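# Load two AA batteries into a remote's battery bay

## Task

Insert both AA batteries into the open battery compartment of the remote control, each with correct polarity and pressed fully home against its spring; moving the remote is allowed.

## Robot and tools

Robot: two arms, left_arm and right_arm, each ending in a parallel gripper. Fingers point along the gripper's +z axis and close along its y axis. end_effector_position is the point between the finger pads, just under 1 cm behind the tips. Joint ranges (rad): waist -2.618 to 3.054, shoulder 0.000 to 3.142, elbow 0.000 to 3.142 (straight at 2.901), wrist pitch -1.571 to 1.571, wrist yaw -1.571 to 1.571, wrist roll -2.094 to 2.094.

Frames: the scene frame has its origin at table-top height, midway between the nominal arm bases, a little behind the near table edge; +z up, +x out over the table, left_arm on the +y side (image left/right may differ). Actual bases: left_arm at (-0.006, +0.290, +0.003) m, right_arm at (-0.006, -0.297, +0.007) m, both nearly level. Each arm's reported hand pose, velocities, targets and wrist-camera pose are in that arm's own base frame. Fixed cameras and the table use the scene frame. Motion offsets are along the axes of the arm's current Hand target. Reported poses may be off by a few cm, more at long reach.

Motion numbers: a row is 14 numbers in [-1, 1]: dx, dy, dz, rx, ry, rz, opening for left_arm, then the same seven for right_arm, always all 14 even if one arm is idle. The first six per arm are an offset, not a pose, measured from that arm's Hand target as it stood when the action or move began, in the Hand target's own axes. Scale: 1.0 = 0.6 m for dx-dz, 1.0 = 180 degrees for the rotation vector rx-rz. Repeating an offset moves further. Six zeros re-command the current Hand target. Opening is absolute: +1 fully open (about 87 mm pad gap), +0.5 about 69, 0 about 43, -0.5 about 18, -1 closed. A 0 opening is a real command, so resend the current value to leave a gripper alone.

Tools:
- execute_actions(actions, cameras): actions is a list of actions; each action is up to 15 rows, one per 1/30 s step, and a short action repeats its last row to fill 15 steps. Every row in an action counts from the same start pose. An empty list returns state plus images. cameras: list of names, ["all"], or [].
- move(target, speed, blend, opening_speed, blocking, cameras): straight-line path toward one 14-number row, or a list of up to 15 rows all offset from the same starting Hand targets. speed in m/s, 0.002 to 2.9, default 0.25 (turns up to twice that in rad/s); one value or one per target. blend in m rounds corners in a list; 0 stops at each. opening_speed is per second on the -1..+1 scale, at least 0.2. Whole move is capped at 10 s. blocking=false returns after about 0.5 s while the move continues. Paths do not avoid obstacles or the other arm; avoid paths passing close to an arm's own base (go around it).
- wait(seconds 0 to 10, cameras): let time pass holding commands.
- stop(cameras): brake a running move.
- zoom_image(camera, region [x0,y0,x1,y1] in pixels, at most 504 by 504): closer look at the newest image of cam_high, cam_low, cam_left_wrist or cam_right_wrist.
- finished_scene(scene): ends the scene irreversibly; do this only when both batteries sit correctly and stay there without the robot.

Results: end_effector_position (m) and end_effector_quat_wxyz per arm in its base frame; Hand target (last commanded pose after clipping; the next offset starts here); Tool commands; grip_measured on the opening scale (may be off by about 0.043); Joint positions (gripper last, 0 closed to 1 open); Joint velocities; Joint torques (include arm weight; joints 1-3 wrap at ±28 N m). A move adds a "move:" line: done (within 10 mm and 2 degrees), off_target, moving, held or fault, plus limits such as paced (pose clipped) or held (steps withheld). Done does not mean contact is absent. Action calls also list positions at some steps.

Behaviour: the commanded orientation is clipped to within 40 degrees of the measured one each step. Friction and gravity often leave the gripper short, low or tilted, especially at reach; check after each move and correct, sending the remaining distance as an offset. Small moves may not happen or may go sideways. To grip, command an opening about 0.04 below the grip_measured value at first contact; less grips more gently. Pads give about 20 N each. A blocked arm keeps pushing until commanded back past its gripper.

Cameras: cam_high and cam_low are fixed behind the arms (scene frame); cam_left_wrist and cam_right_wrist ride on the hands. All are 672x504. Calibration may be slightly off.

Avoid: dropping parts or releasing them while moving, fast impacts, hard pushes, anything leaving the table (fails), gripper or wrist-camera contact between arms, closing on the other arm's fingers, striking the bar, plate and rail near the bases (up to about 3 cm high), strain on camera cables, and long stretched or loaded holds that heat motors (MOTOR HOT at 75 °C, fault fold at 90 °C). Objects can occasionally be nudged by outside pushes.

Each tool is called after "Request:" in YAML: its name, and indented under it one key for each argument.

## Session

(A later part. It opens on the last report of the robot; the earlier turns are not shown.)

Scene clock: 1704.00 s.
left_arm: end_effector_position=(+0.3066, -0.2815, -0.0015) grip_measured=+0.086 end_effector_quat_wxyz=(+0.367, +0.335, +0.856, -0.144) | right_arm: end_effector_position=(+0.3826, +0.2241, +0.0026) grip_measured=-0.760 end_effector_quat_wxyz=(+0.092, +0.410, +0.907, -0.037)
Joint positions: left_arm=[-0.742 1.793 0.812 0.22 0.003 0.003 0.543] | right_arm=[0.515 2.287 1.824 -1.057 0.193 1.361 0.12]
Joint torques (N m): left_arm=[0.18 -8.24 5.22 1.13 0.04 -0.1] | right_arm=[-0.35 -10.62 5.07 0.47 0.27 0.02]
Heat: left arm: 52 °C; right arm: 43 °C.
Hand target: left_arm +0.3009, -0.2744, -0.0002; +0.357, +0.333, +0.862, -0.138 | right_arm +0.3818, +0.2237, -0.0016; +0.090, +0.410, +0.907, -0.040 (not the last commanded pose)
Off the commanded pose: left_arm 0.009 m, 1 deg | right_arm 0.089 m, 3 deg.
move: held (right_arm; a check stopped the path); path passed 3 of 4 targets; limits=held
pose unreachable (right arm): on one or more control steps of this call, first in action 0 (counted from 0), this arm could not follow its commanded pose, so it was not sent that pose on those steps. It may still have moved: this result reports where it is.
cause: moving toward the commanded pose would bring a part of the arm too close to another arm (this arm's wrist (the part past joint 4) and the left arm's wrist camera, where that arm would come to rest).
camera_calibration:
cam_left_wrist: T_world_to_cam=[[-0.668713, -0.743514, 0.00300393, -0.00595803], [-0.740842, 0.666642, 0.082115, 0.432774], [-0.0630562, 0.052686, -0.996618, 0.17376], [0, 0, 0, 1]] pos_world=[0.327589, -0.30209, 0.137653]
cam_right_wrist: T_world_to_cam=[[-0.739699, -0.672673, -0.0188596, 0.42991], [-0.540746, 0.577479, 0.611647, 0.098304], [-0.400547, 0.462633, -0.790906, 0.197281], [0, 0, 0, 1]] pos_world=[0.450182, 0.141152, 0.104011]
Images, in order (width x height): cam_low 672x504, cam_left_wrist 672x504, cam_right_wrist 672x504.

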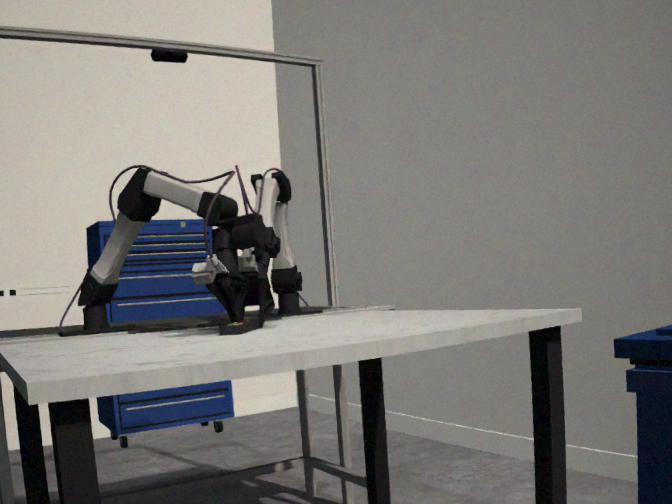

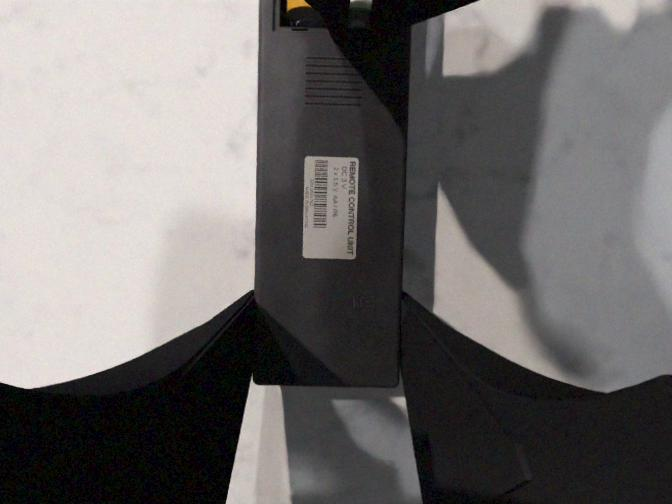

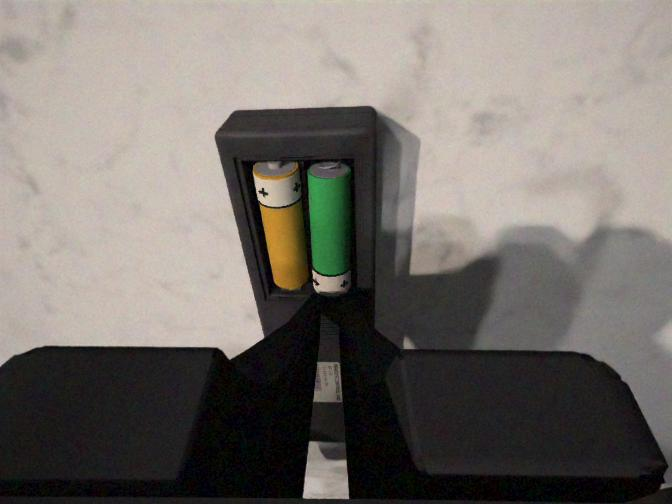

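Request:
move:
  target:
    - [0,0,0,0,0,0,0, -0.0175,0.0037,-0.023,0.015,0.045,0,-0.76]
    - [0,0,0,0,0,0,0, 0.0042,0.0038,0.09,0.015,0.045,0,-0.76]
  speed: 0.06
  cameras: ["cam_right_wrist","cam_left_wrist","cam_low"]

Request:
zoom_image:
  camera: "cam_right_wrist"
  region: [220, 120, 420, 400]

Request:
zoom_image:
  camera: "cam_left_wrist"
  region: [320, 0, 400, 45]

Request:
zoom_image:
  camera: "cam_low"
  region: [200, 295, 270, 345]

Scene clock: 1715.53 s.
left_arm: end_effector_position=(+0.3066, -0.2815, -0.0015) grip_measured=+0.086 end_effector_quat_wxyz=(+0.367, +0.335, +0.856, -0.144) | right_arm: end_effector_position=(+0.3853, +0.2199, -0.0011) grip_measured=-0.758 end_effector_quat_wxyz=(+0.016, +0.417, +0.908, -0.013)
Joint positions: left_arm=[-0.742 1.793 0.812 0.22 0.003 0.003 0.543] | right_arm=[0.444 2.353 1.91 -1.127 0.04 1.305 0.121]
Joint torques (N m): left_arm=[0.16 -8.21 5.26 1.13 0.03 -0.1] | right_arm=[0.34 -3.51 1.14 1.34 0.37 -0.01]
Heat: left arm: 52 °C; right arm: 44 °C.
Hand target: left_arm +0.3009, -0.2744, -0.0002; +0.357, +0.333, +0.862, -0.138 | right_arm +0.3888, +0.2191, -0.0551; +0.016, +0.414, +0.910, -0.032
Off the commanded pose: left_arm 0.009 m, 1 deg | right_arm 0.054 m, 2 deg.
move: off_target (right_arm)
camera_calibration:
cam_left_wrist: T_world_to_cam=[[-0.668713, -0.743514, 0.00300393, -0.00595803], [-0.740842, 0.666642, 0.082115, 0.432774], [-0.0630562, 0.052686, -0.996618, 0.17376], [0, 0, 0, 1]] pos_world=[0.327589, -0.30209, 0.137653]
cam_right_wrist: T_world_to_cam=[[-0.749451, -0.662055, -0.00267579, 0.430426], [-0.453713, 0.510655, 0.730326, 0.0857326], [-0.482149, 0.548557, -0.683094, 0.210033], [0, 0, 0, 1]] pos_world=[0.462748, 0.125971, 0.0820111]
Images, in order (width x height): cam_low 672x504, cam_left_wrist 672x504, cam_right_wrist 672x504.

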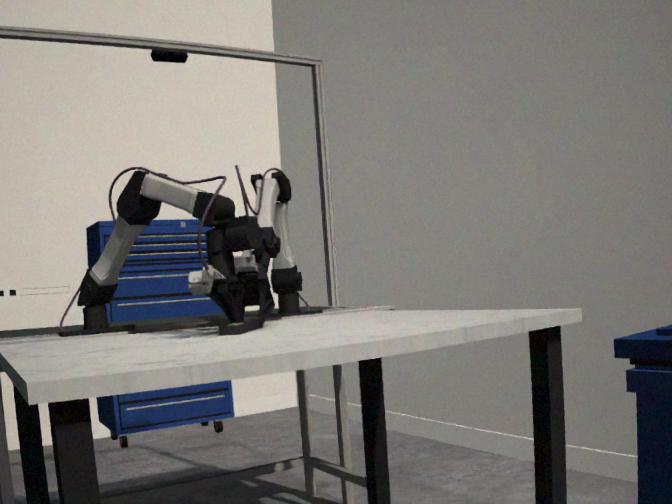

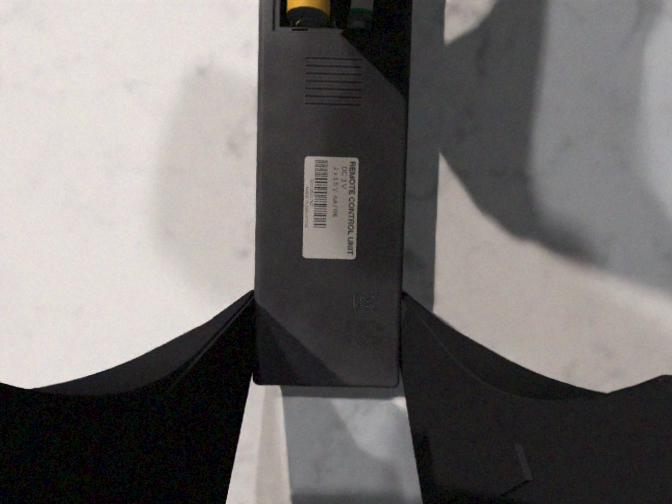

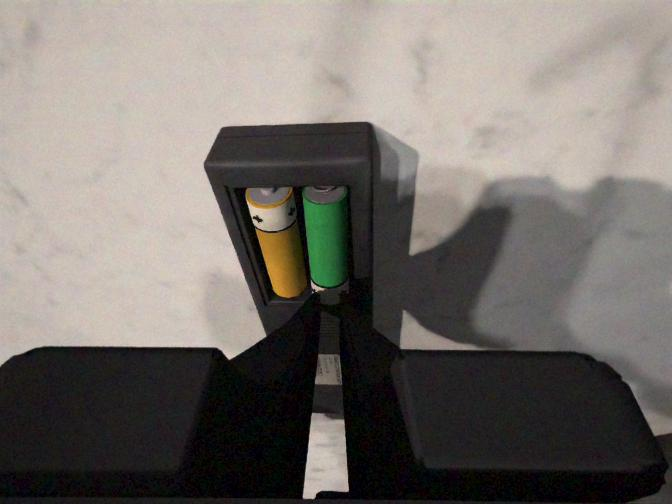

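Scaled by 1.800 from the camera's 672x504 image, which has a finer 960x720 frame.

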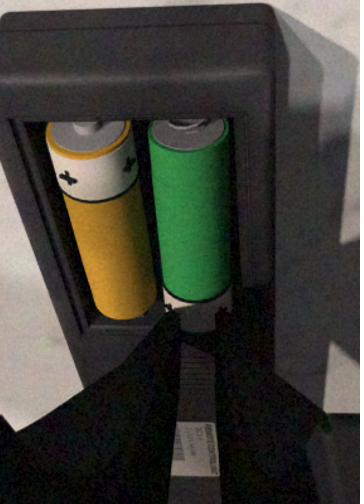

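Scaled by 6.300 from the camera's 672x504 image, which has a finer 960x720 frame.

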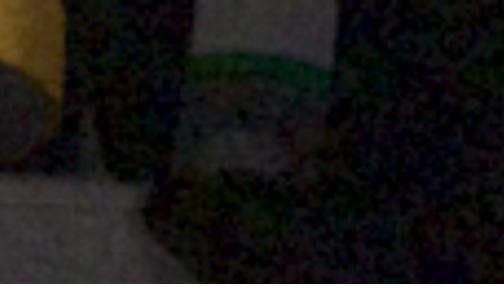

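Scaled by 7.200 from the camera's 672x504 image, which has a finer 960x720 frame.

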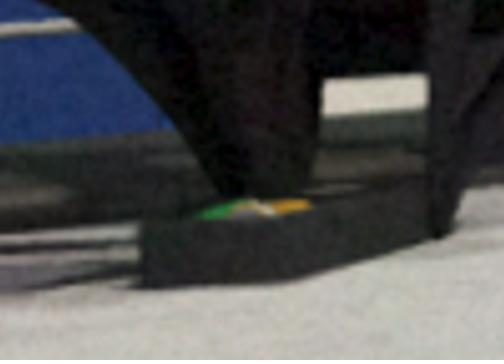

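Request:
move:
  target: [0,0,0,0,0,0,0, 0.002,0,0.065,0,0,0,-0.76]
  speed: 0.06
  cameras: ["cam_right_wrist","cam_left_wrist","cam_low"]

Request:
zoom_image:
  camera: "cam_right_wrist"
  region: [220, 120, 420, 400]

Request:
zoom_image:
  camera: "cam_left_wrist"
  region: [320, 0, 400, 45]

Request:
zoom_image:
  camera: "cam_low"
  region: [200, 295, 270, 345]

Scene clock: 1720.33 s.
left_arm: end_effector_position=(+0.3066, -0.2815, -0.0015) grip_measured=+0.086 end_effector_quat_wxyz=(+0.367, +0.335, +0.856, -0.144) | right_arm: end_effector_position=(+0.3835, +0.2188, -0.0058) grip_measured=-0.757 end_effector_quat_wxyz=(+0.012, +0.417, +0.909, +0.005)
Joint positions: left_arm=[-0.742 1.793 0.812 0.22 0.003 0.003 0.543] | right_arm=[0.432 2.326 1.84 -1.062 0.012 1.292 0.121]
Joint torques (N m): left_arm=[0.16 -8.25 5.23 1.13 0.04 -0.11] | right_arm=[0.81 1.39 -0.72 1.97 0.64 0.07]
Heat: left arm: 53 °C; right arm: 43 °C.
Hand target: left_arm +0.3009, -0.2744, -0.0002; +0.357, +0.333, +0.862, -0.138 | right_arm +0.3881, +0.2173, -0.0941; +0.016, +0.414, +0.910, -0.032
Off the commanded pose: left_arm 0.009 m, 1 deg | right_arm 0.088 m, 4 deg.
move: off_target (right_arm)
camera_calibration:
cam_left_wrist: T_world_to_cam=[[-0.668713, -0.743514, 0.00300393, -0.00595803], [-0.740842, 0.666642, 0.082115, 0.432774], [-0.0630562, 0.052686, -0.996618, 0.17376], [0, 0, 0, 1]] pos_world=[0.327589, -0.30209, 0.137653]
cam_right_wrist: T_world_to_cam=[[-0.747851, -0.66312, -0.0314872, 0.427835], [-0.460541, 0.484058, 0.744036, 0.0974486], [-0.478143, 0.570929, -0.667397, 0.200172], [0, 0, 0, 1]] pos_world=[0.460547, 0.122251, 0.0745604]
Images, in order (width x height): cam_low 672x504, cam_left_wrist 672x504, cam_right_wrist 672x504.

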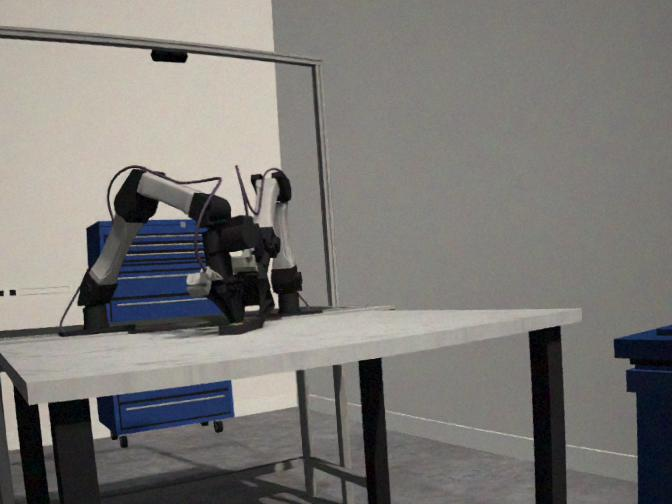

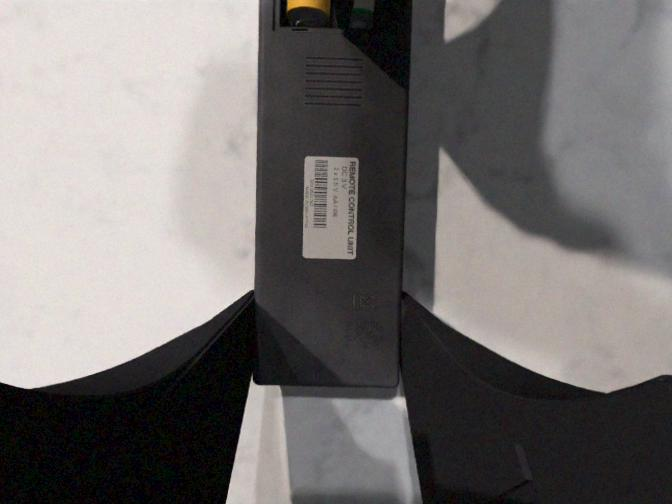

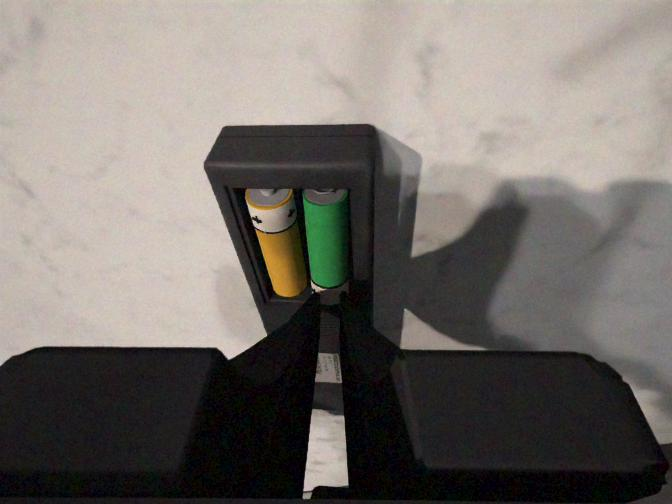

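Scaled by 1.800 from the camera's 672x504 image, which has a finer 960x720 frame.

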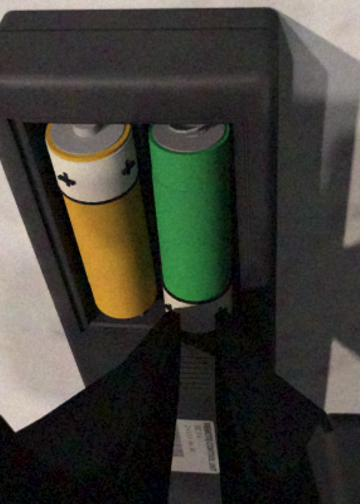

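Scaled by 6.300 from the camera's 672x504 image, which has a finer 960x720 frame.

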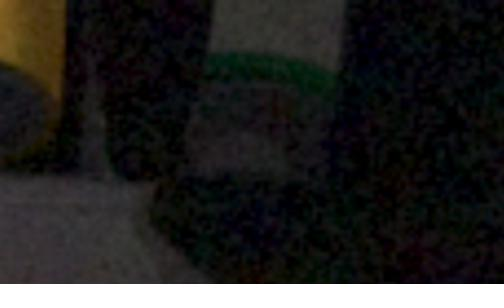

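Scaled by 7.200 from the camera's 672x504 image, which has a finer 960x720 frame.

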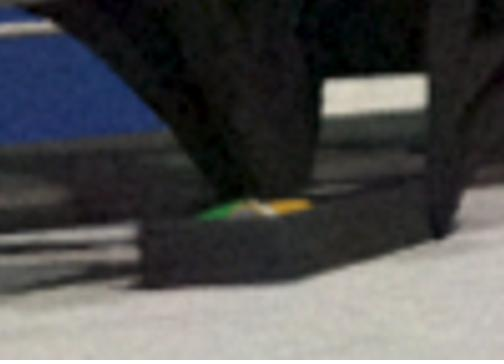

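Request:
move:
  target: [0,0,0,0,0,0,0, -0.05,0.0,-0.005,0,0,0,-0.76]
  speed: 0.06
  cameras: ["cam_right_wrist","cam_left_wrist","cam_low"]

Request:
zoom_image:
  camera: "cam_right_wrist"
  region: [220, 120, 420, 400]

Request:
zoom_image:
  camera: "cam_left_wrist"
  region: [320, 0, 400, 45]

Request:
zoom_image:
  camera: "cam_low"
  region: [200, 295, 270, 345]

Scene clock: 1729.17 s.
left_arm: end_effector_position=(+0.3066, -0.2815, -0.0015) grip_measured=+0.086 end_effector_quat_wxyz=(+0.367, +0.335, +0.856, -0.144) | right_arm: end_effector_position=(+0.3862, +0.2173, -0.0048) grip_measured=-0.757 end_effector_quat_wxyz=(-0.036, +0.411, +0.911, +0.027)
Joint positions: left_arm=[-0.742 1.793 0.812 0.22 0.003 0.003 0.543] | right_arm=[0.388 2.374 1.908 -1.114 -0.089 1.235 0.122]
Joint torques (N m): left_arm=[0.14 -8.29 5.23 1.14 0.04 -0.1] | right_arm=[-0.75 0.05 1.1 1.8 1.49 0]
Heat: left arm: 53 °C; right arm: 41 °C.
Hand target: left_arm +0.3009, -0.2744, -0.0002; +0.357, +0.333, +0.862, -0.138 | right_arm +0.4079, +0.1950, -0.0893; +0.016, +0.414, +0.910, -0.032
Off the commanded pose: left_arm 0.009 m, 1 deg | right_arm 0.090 m, 9 deg.
move: off_target (right_arm)
camera_calibration:
cam_left_wrist: T_world_to_cam=[[-0.668713, -0.743514, 0.00300393, -0.00595803], [-0.740842, 0.666642, 0.082115, 0.432774], [-0.0630562, 0.052686, -0.996618, 0.17376], [0, 0, 0, 1]] pos_world=[0.327589, -0.30209, 0.137653]
cam_right_wrist: T_world_to_cam=[[-0.74119, -0.670389, -0.0348639, 0.427942], [-0.414096, 0.415718, 0.809755, 0.0958968], [-0.528357, 0.61462, -0.585732, 0.21331], [0, 0, 0, 1]] pos_world=[0.469601, 0.115917, 0.0622092]
Images, in order (width x height): cam_low 672x504, cam_left_wrist 672x504, cam_right_wrist 672x504.

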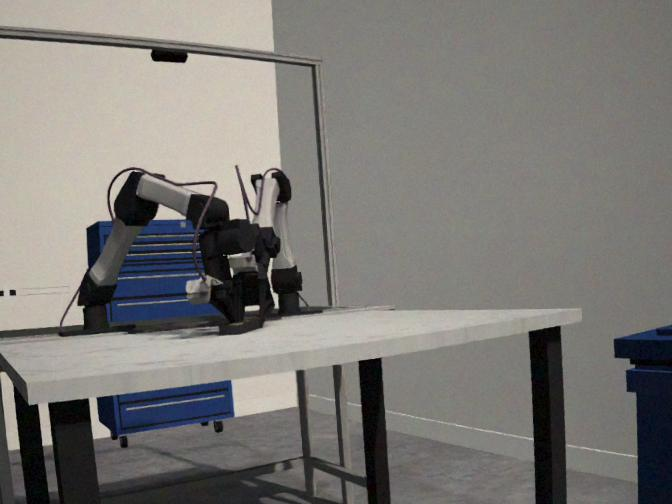

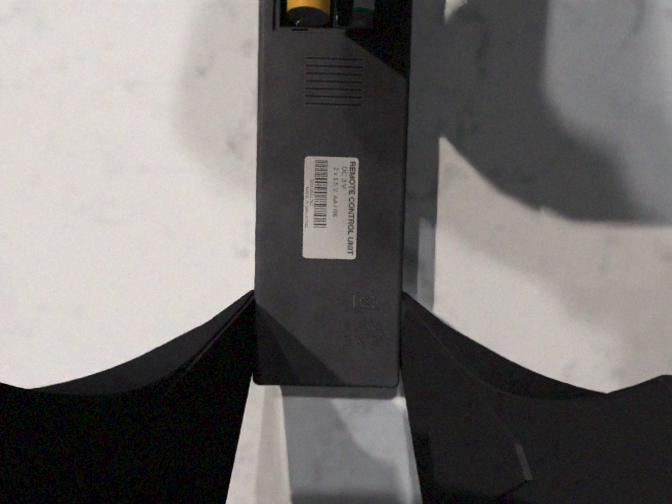

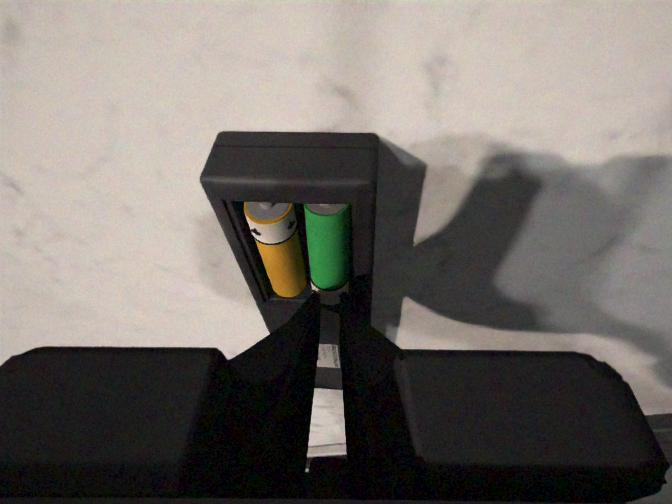

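Scaled by 1.800 from the camera's 672x504 image, which has a finer 960x720 frame.

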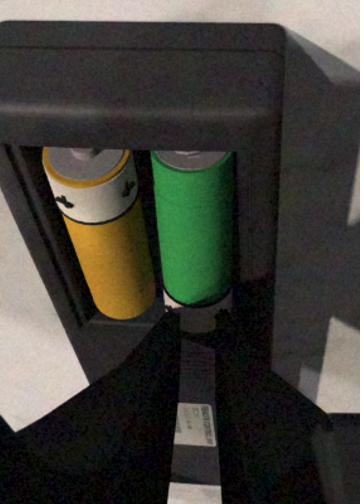

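Scaled by 6.300 from the camera's 672x504 image, which has a finer 960x720 frame.

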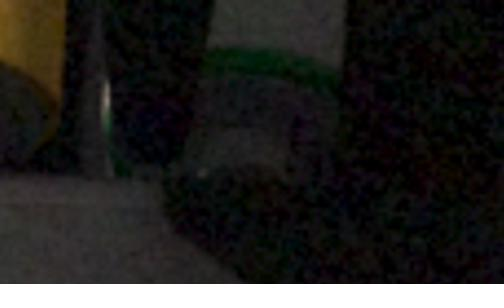

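Scaled by 7.200 from the camera's 672x504 image, which has a finer 960x720 frame.

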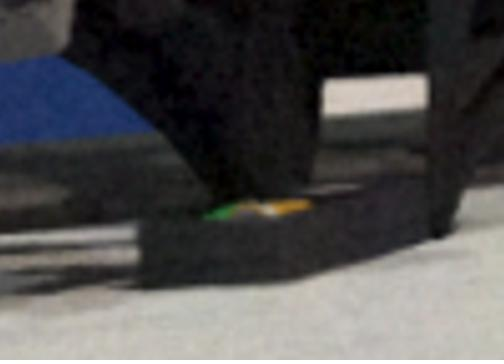

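Request:
move:
  target:
    - [0,0,0,0,0,0,0, 0.02,0,-0.14,0,0,0,-0.76]
    - [0,0,0,0,0,0,0, 0.005,0,-0.22,0,0,0,-0.76]
  speed: 0.08
  blend: [0.005,0]
  cameras: ["cam_right_wrist","cam_left_wrist","cam_low"]

Request:
zoom_image:
  camera: "cam_right_wrist"
  region: [220, 120, 420, 400]

Request:
zoom_image:
  camera: "cam_left_wrist"
  region: [320, 0, 400, 45]

Request:
zoom_image:
  camera: "cam_low"
  region: [200, 295, 270, 345]

Scene clock: 1736.20 s.
left_arm: end_effector_position=(+0.3066, -0.2815, -0.0015) grip_measured=+0.086 end_effector_quat_wxyz=(+0.367, +0.335, +0.856, -0.144) | right_arm: end_effector_position=(+0.3975, +0.2086, +0.0384) grip_measured=-0.760 end_effector_quat_wxyz=(+0.004, +0.406, +0.913, -0.036)
Joint positions: left_arm=[-0.742 1.793 0.812 0.22 0.003 0.003 0.543] | right_arm=[0.416 2.433 2.207 -1.392 0.054 1.254 0.12]
Joint torques (N m): left_arm=[0.17 -8.25 5.22 1.14 0.04 -0.11] | right_arm=[-0.8 -11.81 7.24 0.33 0.2 0.09]
Heat: left arm: 53 °C; right arm: 41 °C.
Hand target: left_arm +0.3009, -0.2744, -0.0002; +0.357, +0.333, +0.862, -0.138 | right_arm +0.4056, +0.2067, +0.0421; +0.016, +0.414, +0.910, -0.032
Off the commanded pose: left_arm 0.009 m, 1 deg | right_arm 0.009 m, 2 deg.
move: done
camera_calibration:
cam_left_wrist: T_world_to_cam=[[-0.668713, -0.743514, 0.00300393, -0.00595803], [-0.740842, 0.666642, 0.082115, 0.432774], [-0.0630562, 0.052686, -0.996618, 0.17376], [0, 0, 0, 1]] pos_world=[0.327589, -0.30209, 0.137653]
cam_right_wrist: T_world_to_cam=[[-0.732491, -0.67901, 0.0490161, 0.4271], [-0.436698, 0.523887, 0.731326, 0.0586156], [-0.522256, 0.514285, -0.680265, 0.272022], [0, 0, 0, 1]] pos_world=[0.48051, 0.1194, 0.121245]
Images, in order (width x height): cam_low 672x504, cam_left_wrist 672x504, cam_right_wrist 672x504.

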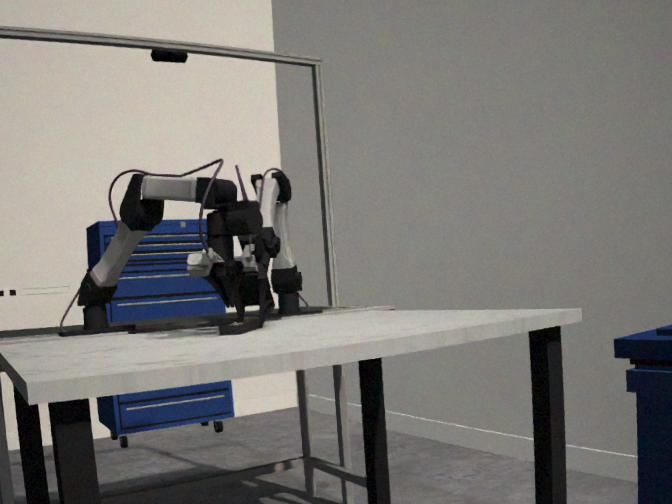

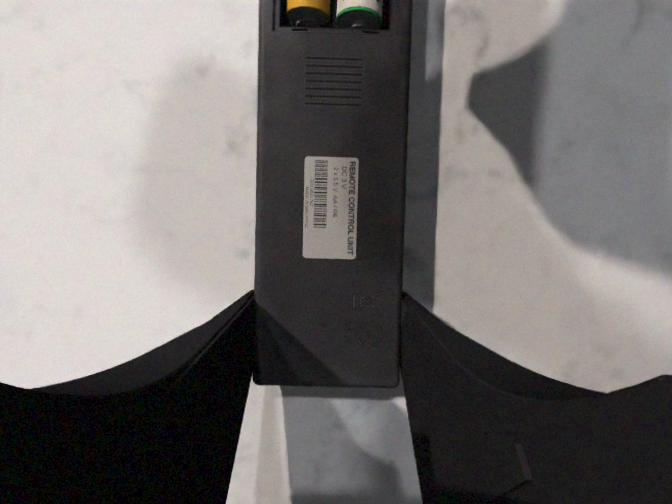

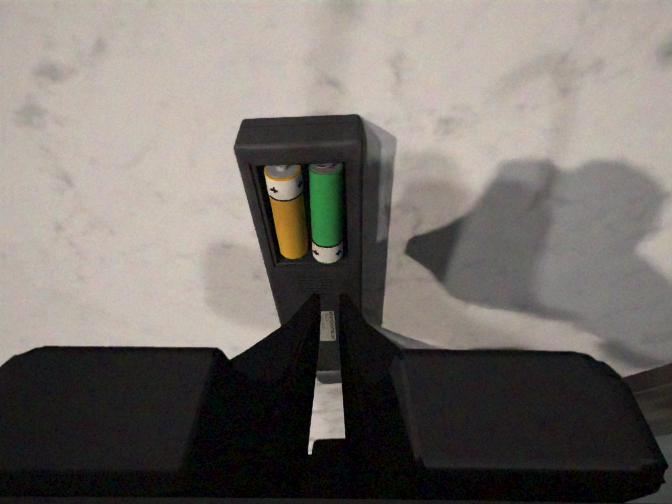

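Scaled by 1.800 from the camera's 672x504 image, which has a finer 960x720 frame.

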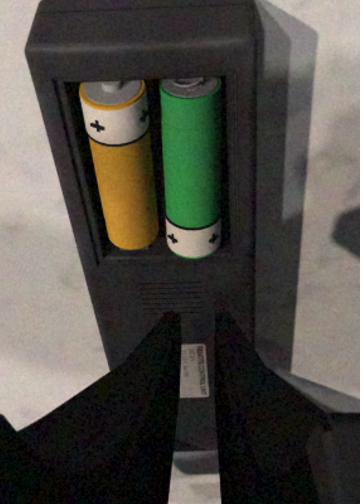

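Scaled by 6.300 from the camera's 672x504 image, which has a finer 960x720 frame.

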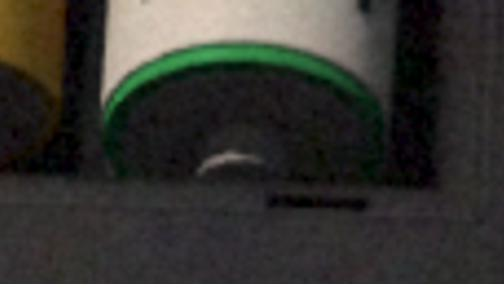

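Scaled by 7.200 from the camera's 672x504 image, which has a finer 960x720 frame.

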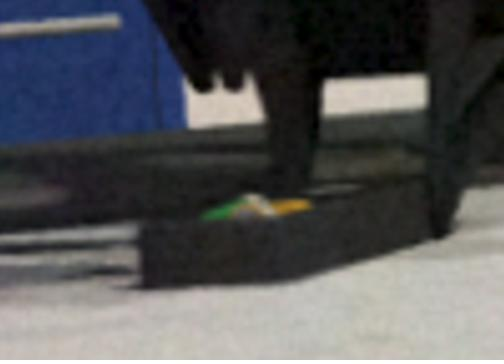

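Request:
zoom_image:
  camera: "cam_right_wrist"
  region: [245, 150, 365, 280]

Request:
zoom_image:
  camera: "cam_left_wrist"
  region: [260, 0, 410, 60]

Request:
zoom_image:
  camera: "cam_low"
  region: [215, 310, 265, 340]

Scaled by 3.877 from the camera's 672x504 image, which has a finer 960x720 frame.

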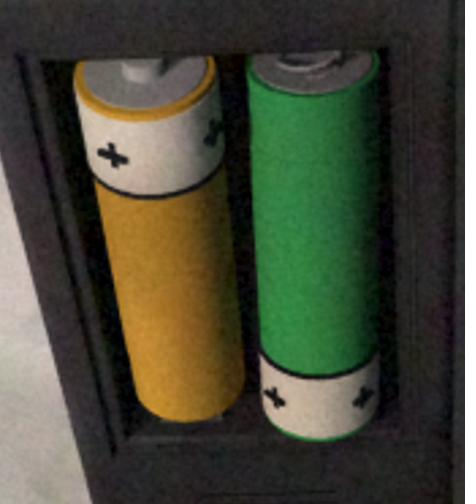

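Scaled by 3.360 from the camera's 672x504 image, which has a finer 960x720 frame.

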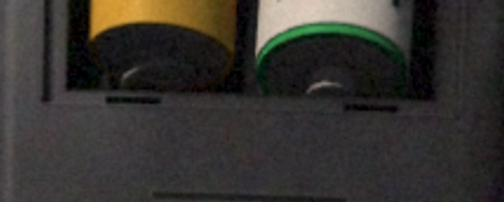

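Scaled by 10.080 from the camera's 672x504 image, which has a finer 960x720 frame.

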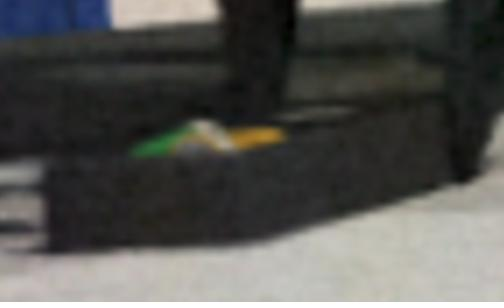

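Request:
move:
  target:
    - [0,0,0,0,0,0,0, 0.0385,-0.0032,0.0315,0,0,0,-0.88]
    - [0,0,0,0,0,0,0, 0.0415,-0.001,0.07,0,0,0,-0.88]
  speed: 0.08
  cameras: ["cam_right_wrist"]

Request:
zoom_image:
  camera: "cam_right_wrist"
  region: [220, 120, 420, 400]

Scene clock: 1767.07 s.
left_arm: end_effector_position=(+0.3066, -0.2815, -0.0015) grip_measured=+0.086 end_effector_quat_wxyz=(+0.367, +0.335, +0.856, -0.144) | right_arm: end_effector_position=(+0.3774, +0.2157, +0.0020) grip_measured=-0.880 end_effector_quat_wxyz=(-0.007, +0.407, +0.912, -0.050)
Joint positions: left_arm=[-0.742 1.793 0.812 0.22 0.003 0.003 0.543] | right_arm=[0.449 2.414 2.024 -1.266 0.054 1.291 0.06]
Joint torques (N m): left_arm=[0.14 -8.23 5.26 1.14 0.04 -0.1] | right_arm=[0.03 -12.59 4.01 0.84 0.25 0.21]
Heat: left arm: 53 °C; right arm: 45 °C.
Hand target: left_arm +0.3009, -0.2744, -0.0002; +0.357, +0.333, +0.862, -0.138 | right_arm +0.3889, +0.2220, -0.0010; +0.016, +0.414, +0.910, -0.032
Off the commanded pose: left_arm 0.009 m, 1 deg | right_arm 0.013 m, 3 deg.
move: off_target (right_arm)
camera_calibration:
cam_right_wrist: T_world_to_cam=[[-0.732811, -0.675179, 0.0843873, 0.418108], [-0.411215, 0.538261, 0.735648, 0.0599344], [-0.542116, 0.50439, -0.672087, 0.242724], [0, 0, 0, 1]] pos_world=[0.462625, 0.12761, 0.0837581]
Images, in order (width x height): cam_right_wrist 672x504.

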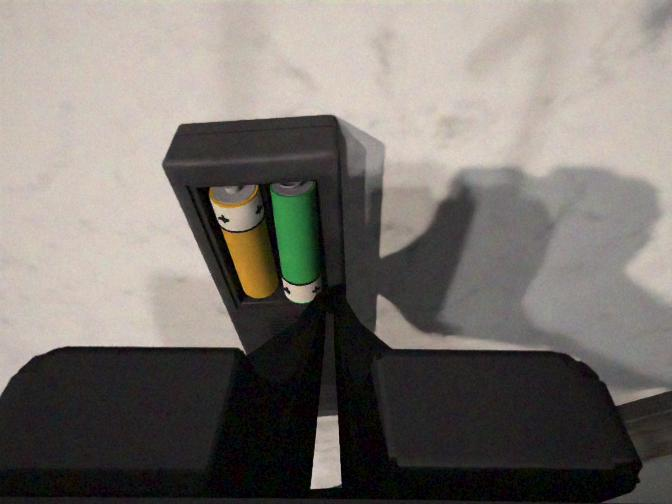

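Scaled by 1.800 from the camera's 672x504 image, which has a finer 960x720 frame.

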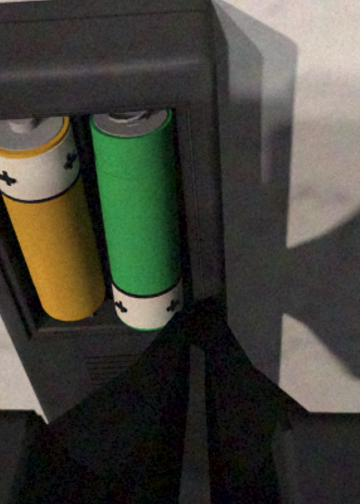

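Request:
move:
  target: [0,0,0,0,0,0,0, -0.0058,0.0207,-0.0258,0,0,0,-0.88]
  speed: 0.08
  cameras: ["cam_right_wrist"]

Request:
zoom_image:
  camera: "cam_right_wrist"
  region: [220, 120, 420, 400]

Scene clock: 1772.13 s.
left_arm: end_effector_position=(+0.3067, -0.2814, -0.0015) grip_measured=+0.086 end_effector_quat_wxyz=(+0.367, +0.335, +0.856, -0.143) | right_arm: end_effector_position=(+0.3948, +0.2241, +0.0103) grip_measured=-0.880 end_effector_quat_wxyz=(+0.005, +0.409, +0.912, -0.037)
Joint positions: left_arm=[-0.742 1.793 0.812 0.22 0.003 0.003 0.543] | right_arm=[0.449 2.462 2.148 -1.307 0.054 1.294 0.06]
Joint torques (N m): left_arm=[0.12 -8.23 5.26 1.14 0.05 -0.11] | right_arm=[0.46 -11.92 7.43 0.34 0.25 0.19]
Heat: left arm: 53 °C; right arm: 47 °C.
Hand target: left_arm +0.3009, -0.2744, -0.0002; +0.357, +0.333, +0.862, -0.139 | right_arm +0.4005, +0.2286, +0.0140; +0.016, +0.414, +0.910, -0.032
Off the commanded pose: left_arm 0.009 m, 1 deg | right_arm 0.008 m, 2 deg.
move: done
camera_calibration:
cam_right_wrist: T_world_to_cam=[[-0.737068, -0.673937, 0.0504045, 0.437667], [-0.433152, 0.528342, 0.730228, 0.067473], [-0.518759, 0.516395, -0.681341, 0.241699], [0, 0, 0, 1]] pos_world=[0.477199, 0.134499, 0.0933485]
Images, in order (width x height): cam_right_wrist 672x504.

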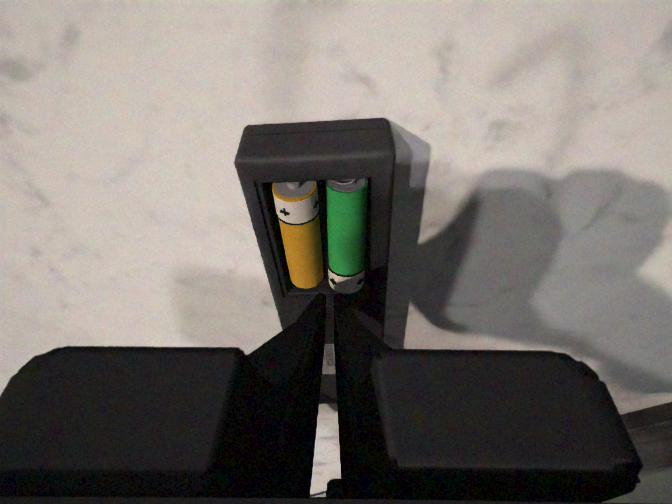

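Scaled by 1.800 from the camera's 672x504 image, which has a finer 960x720 frame.

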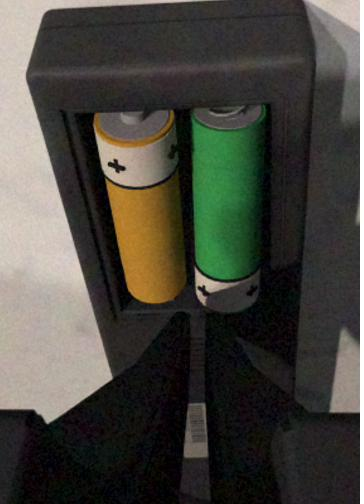

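Request:
move:
  target: [0,0,0,0,0,0,0, 0.003,-0.005,0.028,0,0,0,-0.88]
  speed: 0.06
  cameras: ["cam_right_wrist"]

Request:
zoom_image:
  camera: "cam_right_wrist"
  region: [220, 120, 420, 400]

Scene clock: 1777.73 s.
left_arm: end_effector_position=(+0.3067, -0.2814, -0.0015) grip_measured=+0.086 end_effector_quat_wxyz=(+0.367, +0.335, +0.856, -0.143) | right_arm: end_effector_position=(+0.3972, +0.2259, -0.0005) grip_measured=-0.880 end_effector_quat_wxyz=(+0.009, +0.411, +0.911, -0.030)
Joint positions: left_arm=[-0.742 1.793 0.812 0.22 0.003 0.003 0.543] | right_arm=[0.449 2.462 2.106 -1.25 0.051 1.298 0.06]
Joint torques (N m): left_arm=[0.16 -8.25 5.26 1.14 0.05 -0.11] | right_arm=[0.38 -12.9 3.9 0.52 0.33 0.15]
Heat: left arm: 53 °C; right arm: 47 °C.
Hand target: left_arm +0.3009, -0.2744, -0.0002; +0.357, +0.333, +0.862, -0.139 | right_arm +0.3971, +0.2268, -0.0028; +0.016, +0.414, +0.910, -0.032
Off the commanded pose: left_arm 0.009 m, 1 deg | right_arm 0.002 m, 1 deg.
move: done
camera_calibration:
cam_right_wrist: T_world_to_cam=[[-0.740212, -0.671468, 0.0348719, 0.441847], [-0.44048, 0.523454, 0.729365, 0.0794441], [-0.507999, 0.524524, -0.683236, 0.228606], [0, 0, 0, 1]] pos_world=[0.478185, 0.135191, 0.0828399]
Images, in order (width x height): cam_right_wrist 672x504.

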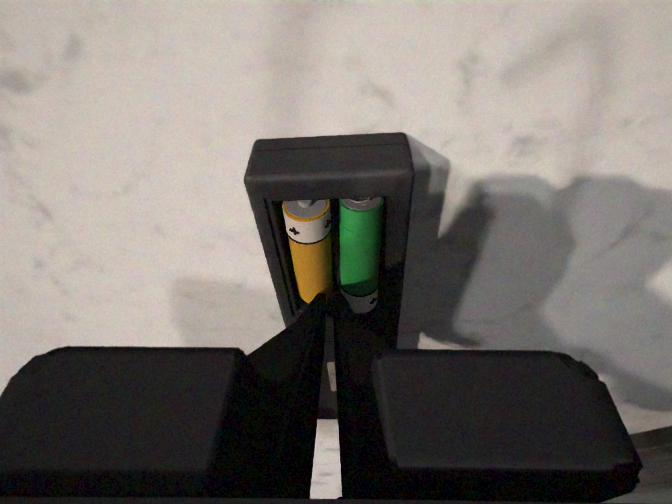

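Scaled by 1.800 from the camera's 672x504 image, which has a finer 960x720 frame.

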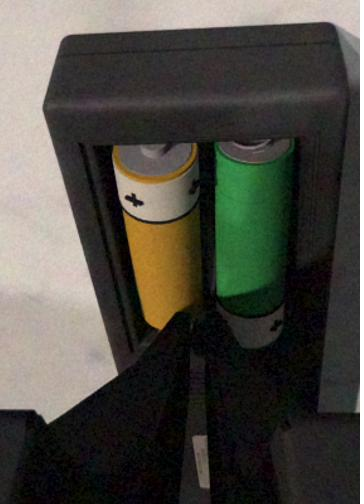

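Request:
move:
  target:
    - [0,0,0,0,0,0,0, -0.002,-0.012,-0.016,0,0,0,-0.88]
    - [0,0,0,0,0,0,0, -0.002,-0.018,-0.012,0,0,0,-0.88]
  speed: 0.06
  cameras: ["cam_right_wrist"]

Request:
zoom_image:
  camera: "cam_right_wrist"
  region: [220, 120, 420, 400]

Scene clock: 1784.83 s.
left_arm: end_effector_position=(+0.3063, -0.2813, -0.0015) grip_measured=+0.086 end_effector_quat_wxyz=(+0.366, +0.335, +0.856, -0.144) | right_arm: end_effector_position=(+0.3947, +0.2247, +0.0001) grip_measured=-0.880 end_effector_quat_wxyz=(+0.015, +0.411, +0.911, -0.022)
Joint positions: left_arm=[-0.742 1.792 0.812 0.218 0.004 0.003 0.543] | right_arm=[0.449 2.421 2.036 -1.2 0.051 1.298 0.06]
Joint torques (N m): left_arm=[0.17 -8.18 5.26 1.16 0.04 -0.11] | right_arm=[-0.36 -14.12 4.04 0.23 0.31 0.08]
Heat: left arm: 53 °C; right arm: 49 °C.
Hand target: left_arm +0.3009, -0.2744, -0.0002; +0.357, +0.333, +0.862, -0.139 | right_arm +0.3897, +0.2194, +0.0051; +0.016, +0.414, +0.910, -0.032
Off the commanded pose: left_arm 0.009 m, 1 deg | right_arm 0.009 m, 1 deg.
move: done
camera_calibration:
cam_right_wrist: T_world_to_cam=[[-0.74094, -0.671392, 0.0155198, 0.439375], [-0.453538, 0.517296, 0.725747, 0.0851269], [-0.495289, 0.530696, -0.687787, 0.221919], [0, 0, 0, 1]] pos_world=[0.474073, 0.133186, 0.0840337]
Images, in order (width x height): cam_right_wrist 672x504.

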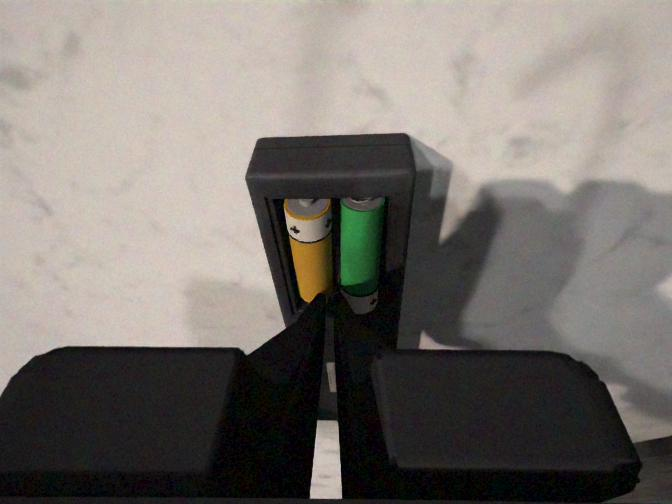

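Scaled by 1.800 from the camera's 672x504 image, which has a finer 960x720 frame.

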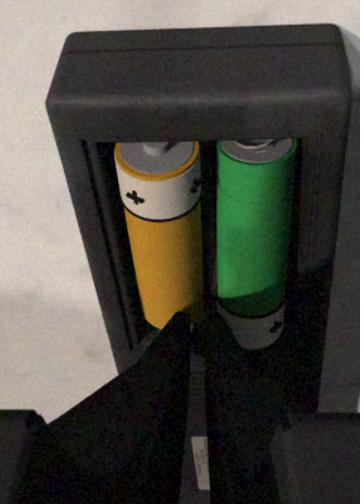

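Request:
move:
  target:
    - [0,0,0,0,0,0,0, 0.0,0.0,-0.035,0,0,0,-0.88]
    - [0,0,0,0,0,0,0, 0.0,-0.004,-0.02,0,0,0,-0.88]
  speed: 0.06
  cameras: ["cam_right_wrist"]

Request:
zoom_image:
  camera: "cam_right_wrist"
  region: [220, 120, 420, 400]

Scene clock: 1788.77 s.
left_arm: end_effector_position=(+0.3063, -0.2814, -0.0015) grip_measured=+0.086 end_effector_quat_wxyz=(+0.366, +0.335, +0.856, -0.144) | right_arm: end_effector_position=(+0.3774, +0.2162, +0.0046) grip_measured=-0.880 end_effector_quat_wxyz=(-0.009, +0.410, +0.911, -0.051)
Joint positions: left_arm=[-0.742 1.792 0.812 0.218 0.004 0.003 0.543] | right_arm=[0.449 2.418 2.041 -1.284 0.053 1.298 0.06]
Joint torques (N m): left_arm=[0.16 -8.2 5.22 1.16 0.03 -0.1] | right_arm=[-0.5 -15.13 4.82 0.48 0.3 0.07]
Heat: left arm: 53 °C; right arm: 49 °C.
Hand target: left_arm +0.3009, -0.2744, -0.0002; +0.357, +0.333, +0.862, -0.138 | right_arm +0.3878, +0.2186, +0.0170; +0.016, +0.414, +0.910, -0.032
Off the commanded pose: left_arm 0.009 m, 1 deg | right_arm 0.017 m, 4 deg.
move: off_target (right_arm)
camera_calibration:
cam_right_wrist: T_world_to_cam=[[-0.737355, -0.669688, 0.0884587, 0.418817], [-0.403912, 0.542062, 0.736902, 0.0542832], [-0.541444, 0.507629, -0.670187, 0.243376], [0, 0, 0, 1]] pos_world=[0.462517, 0.127508, 0.0860578]
Images, in order (width x height): cam_right_wrist 672x504.

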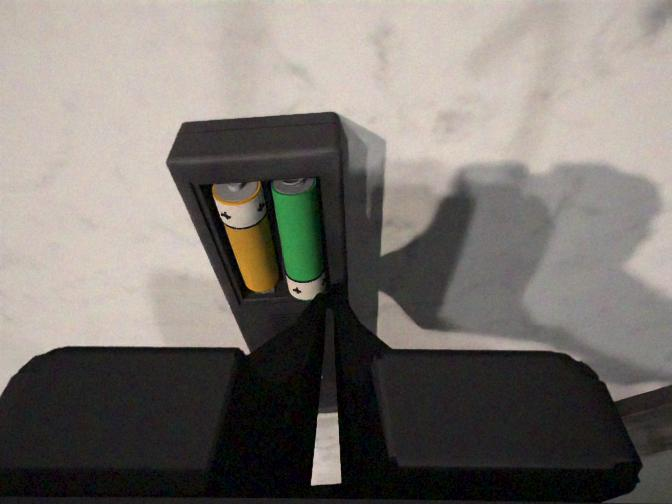

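Scaled by 1.800 from the camera's 672x504 image, which has a finer 960x720 frame.

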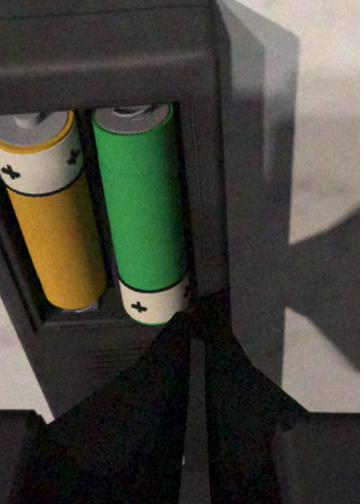

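Request:
move:
  target:
    - [0,0,0,0,0,0,0, 0.0,0.0,-0.03,0,0,0,-0.88]
  speed: 0.06
  cameras: ["cam_right_wrist"]

Request:
zoom_image:
  camera: "cam_right_wrist"
  region: [220, 120, 420, 400]

Scene clock: 1792.90 s.
left_arm: end_effector_position=(+0.3063, -0.2814, -0.0015) grip_measured=+0.086 end_effector_quat_wxyz=(+0.366, +0.335, +0.856, -0.144) | right_arm: end_effector_position=(+0.3773, +0.2161, +0.0133) grip_measured=-0.880 end_effector_quat_wxyz=(-0.010, +0.410, +0.910, -0.052)
Joint positions: left_arm=[-0.742 1.792 0.812 0.218 0.004 0.003 0.543] | right_arm=[0.449 2.415 2.07 -1.319 0.053 1.298 0.06]
Joint torques (N m): left_arm=[0.16 -8.18 5.24 1.15 0.02 -0.1] | right_arm=[-0.03 -15.69 7.09 0.29 0.26 0.15]
Heat: left arm: 54 °C; right arm: 51 °C.
Hand target: left_arm +0.3009, -0.2744, -0.0002; +0.357, +0.333, +0.862, -0.138 | right_arm +0.3878, +0.2199, +0.0350; +0.016, +0.414, +0.910, -0.032
Off the commanded pose: left_arm 0.009 m, 1 deg | right_arm 0.024 m, 4 deg.
move: off_target (right_arm)
camera_calibration:
cam_right_wrist: T_world_to_cam=[[-0.737198, -0.669554, 0.0907515, 0.417751], [-0.402316, 0.542878, 0.737174, 0.0470773], [-0.542845, 0.506932, -0.669581, 0.249819], [0, 0, 0, 1]] pos_world=[0.462518, 0.127508, 0.0946586]
Images, in order (width x height): cam_right_wrist 672x504.

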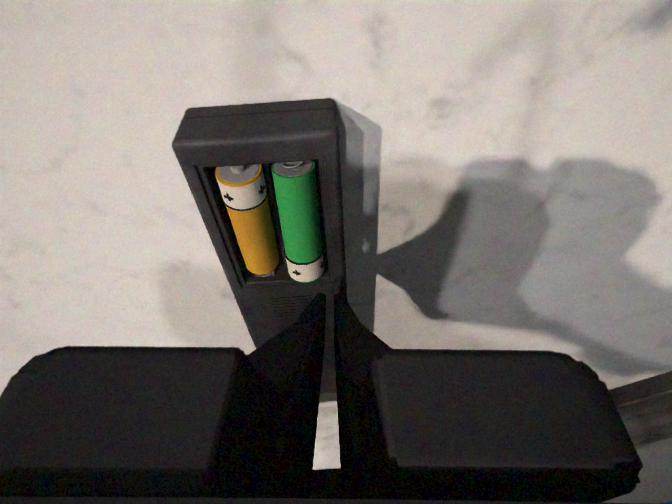

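Scaled by 1.800 from the camera's 672x504 image, which has a finer 960x720 frame.

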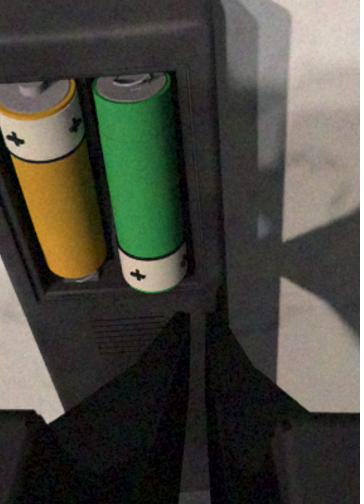

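Request:
move:
  target:
    - [0,0,0,0,0,0,0, 0.0007,0.012,0.025,0,0,0,-0.82]
  speed: 0.06
  cameras: ["cam_right_wrist"]

Request:
zoom_image:
  camera: "cam_right_wrist"
  region: [220, 120, 420, 400]

Scene clock: 1797.70 s.
left_arm: end_effector_position=(+0.3063, -0.2814, -0.0015) grip_measured=+0.086 end_effector_quat_wxyz=(+0.366, +0.335, +0.856, -0.144) | right_arm: end_effector_position=(+0.3823, +0.2185, +0.0154) grip_measured=-0.820 end_effector_quat_wxyz=(-0.003, +0.411, +0.911, -0.044)
Joint positions: left_arm=[-0.742 1.792 0.812 0.218 0.004 0.003 0.543] | right_arm=[0.449 2.415 2.081 -1.309 0.053 1.298 0.09]
Joint torques (N m): left_arm=[0.16 -8.14 5.24 1.15 0.03 -0.11] | right_arm=[0.13 -11.99 7.16 0.45 0.27 0.14]
Heat: left arm: 54 °C; right arm: 52 °C.
Hand target: left_arm +0.3009, -0.2744, -0.0002; +0.357, +0.333, +0.862, -0.138 | right_arm +0.3930, +0.2239, +0.0197; +0.016, +0.414, +0.910, -0.032
Off the commanded pose: left_arm 0.009 m, 1 deg | right_arm 0.013 m, 3 deg.
move: off_target (right_arm)
camera_calibration:
cam_right_wrist: T_world_to_cam=[[-0.738732, -0.670285, 0.0706615, 0.423889], [-0.416262, 0.536182, 0.734326, 0.0530272], [-0.530095, 0.513057, -0.675109, 0.246545], [0, 0, 0, 1]] pos_world=[0.465906, 0.129202, 0.0975528]
Images, in order (width x height): cam_right_wrist 672x504.

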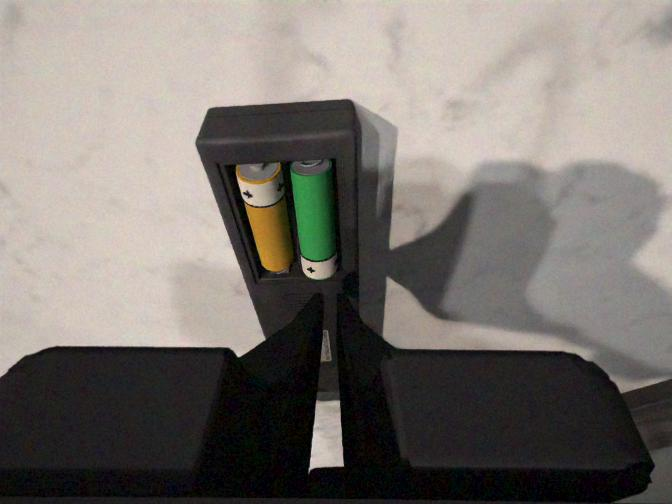

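Scaled by 1.800 from the camera's 672x504 image, which has a finer 960x720 frame.

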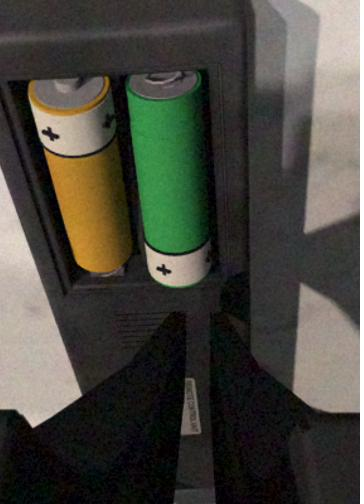

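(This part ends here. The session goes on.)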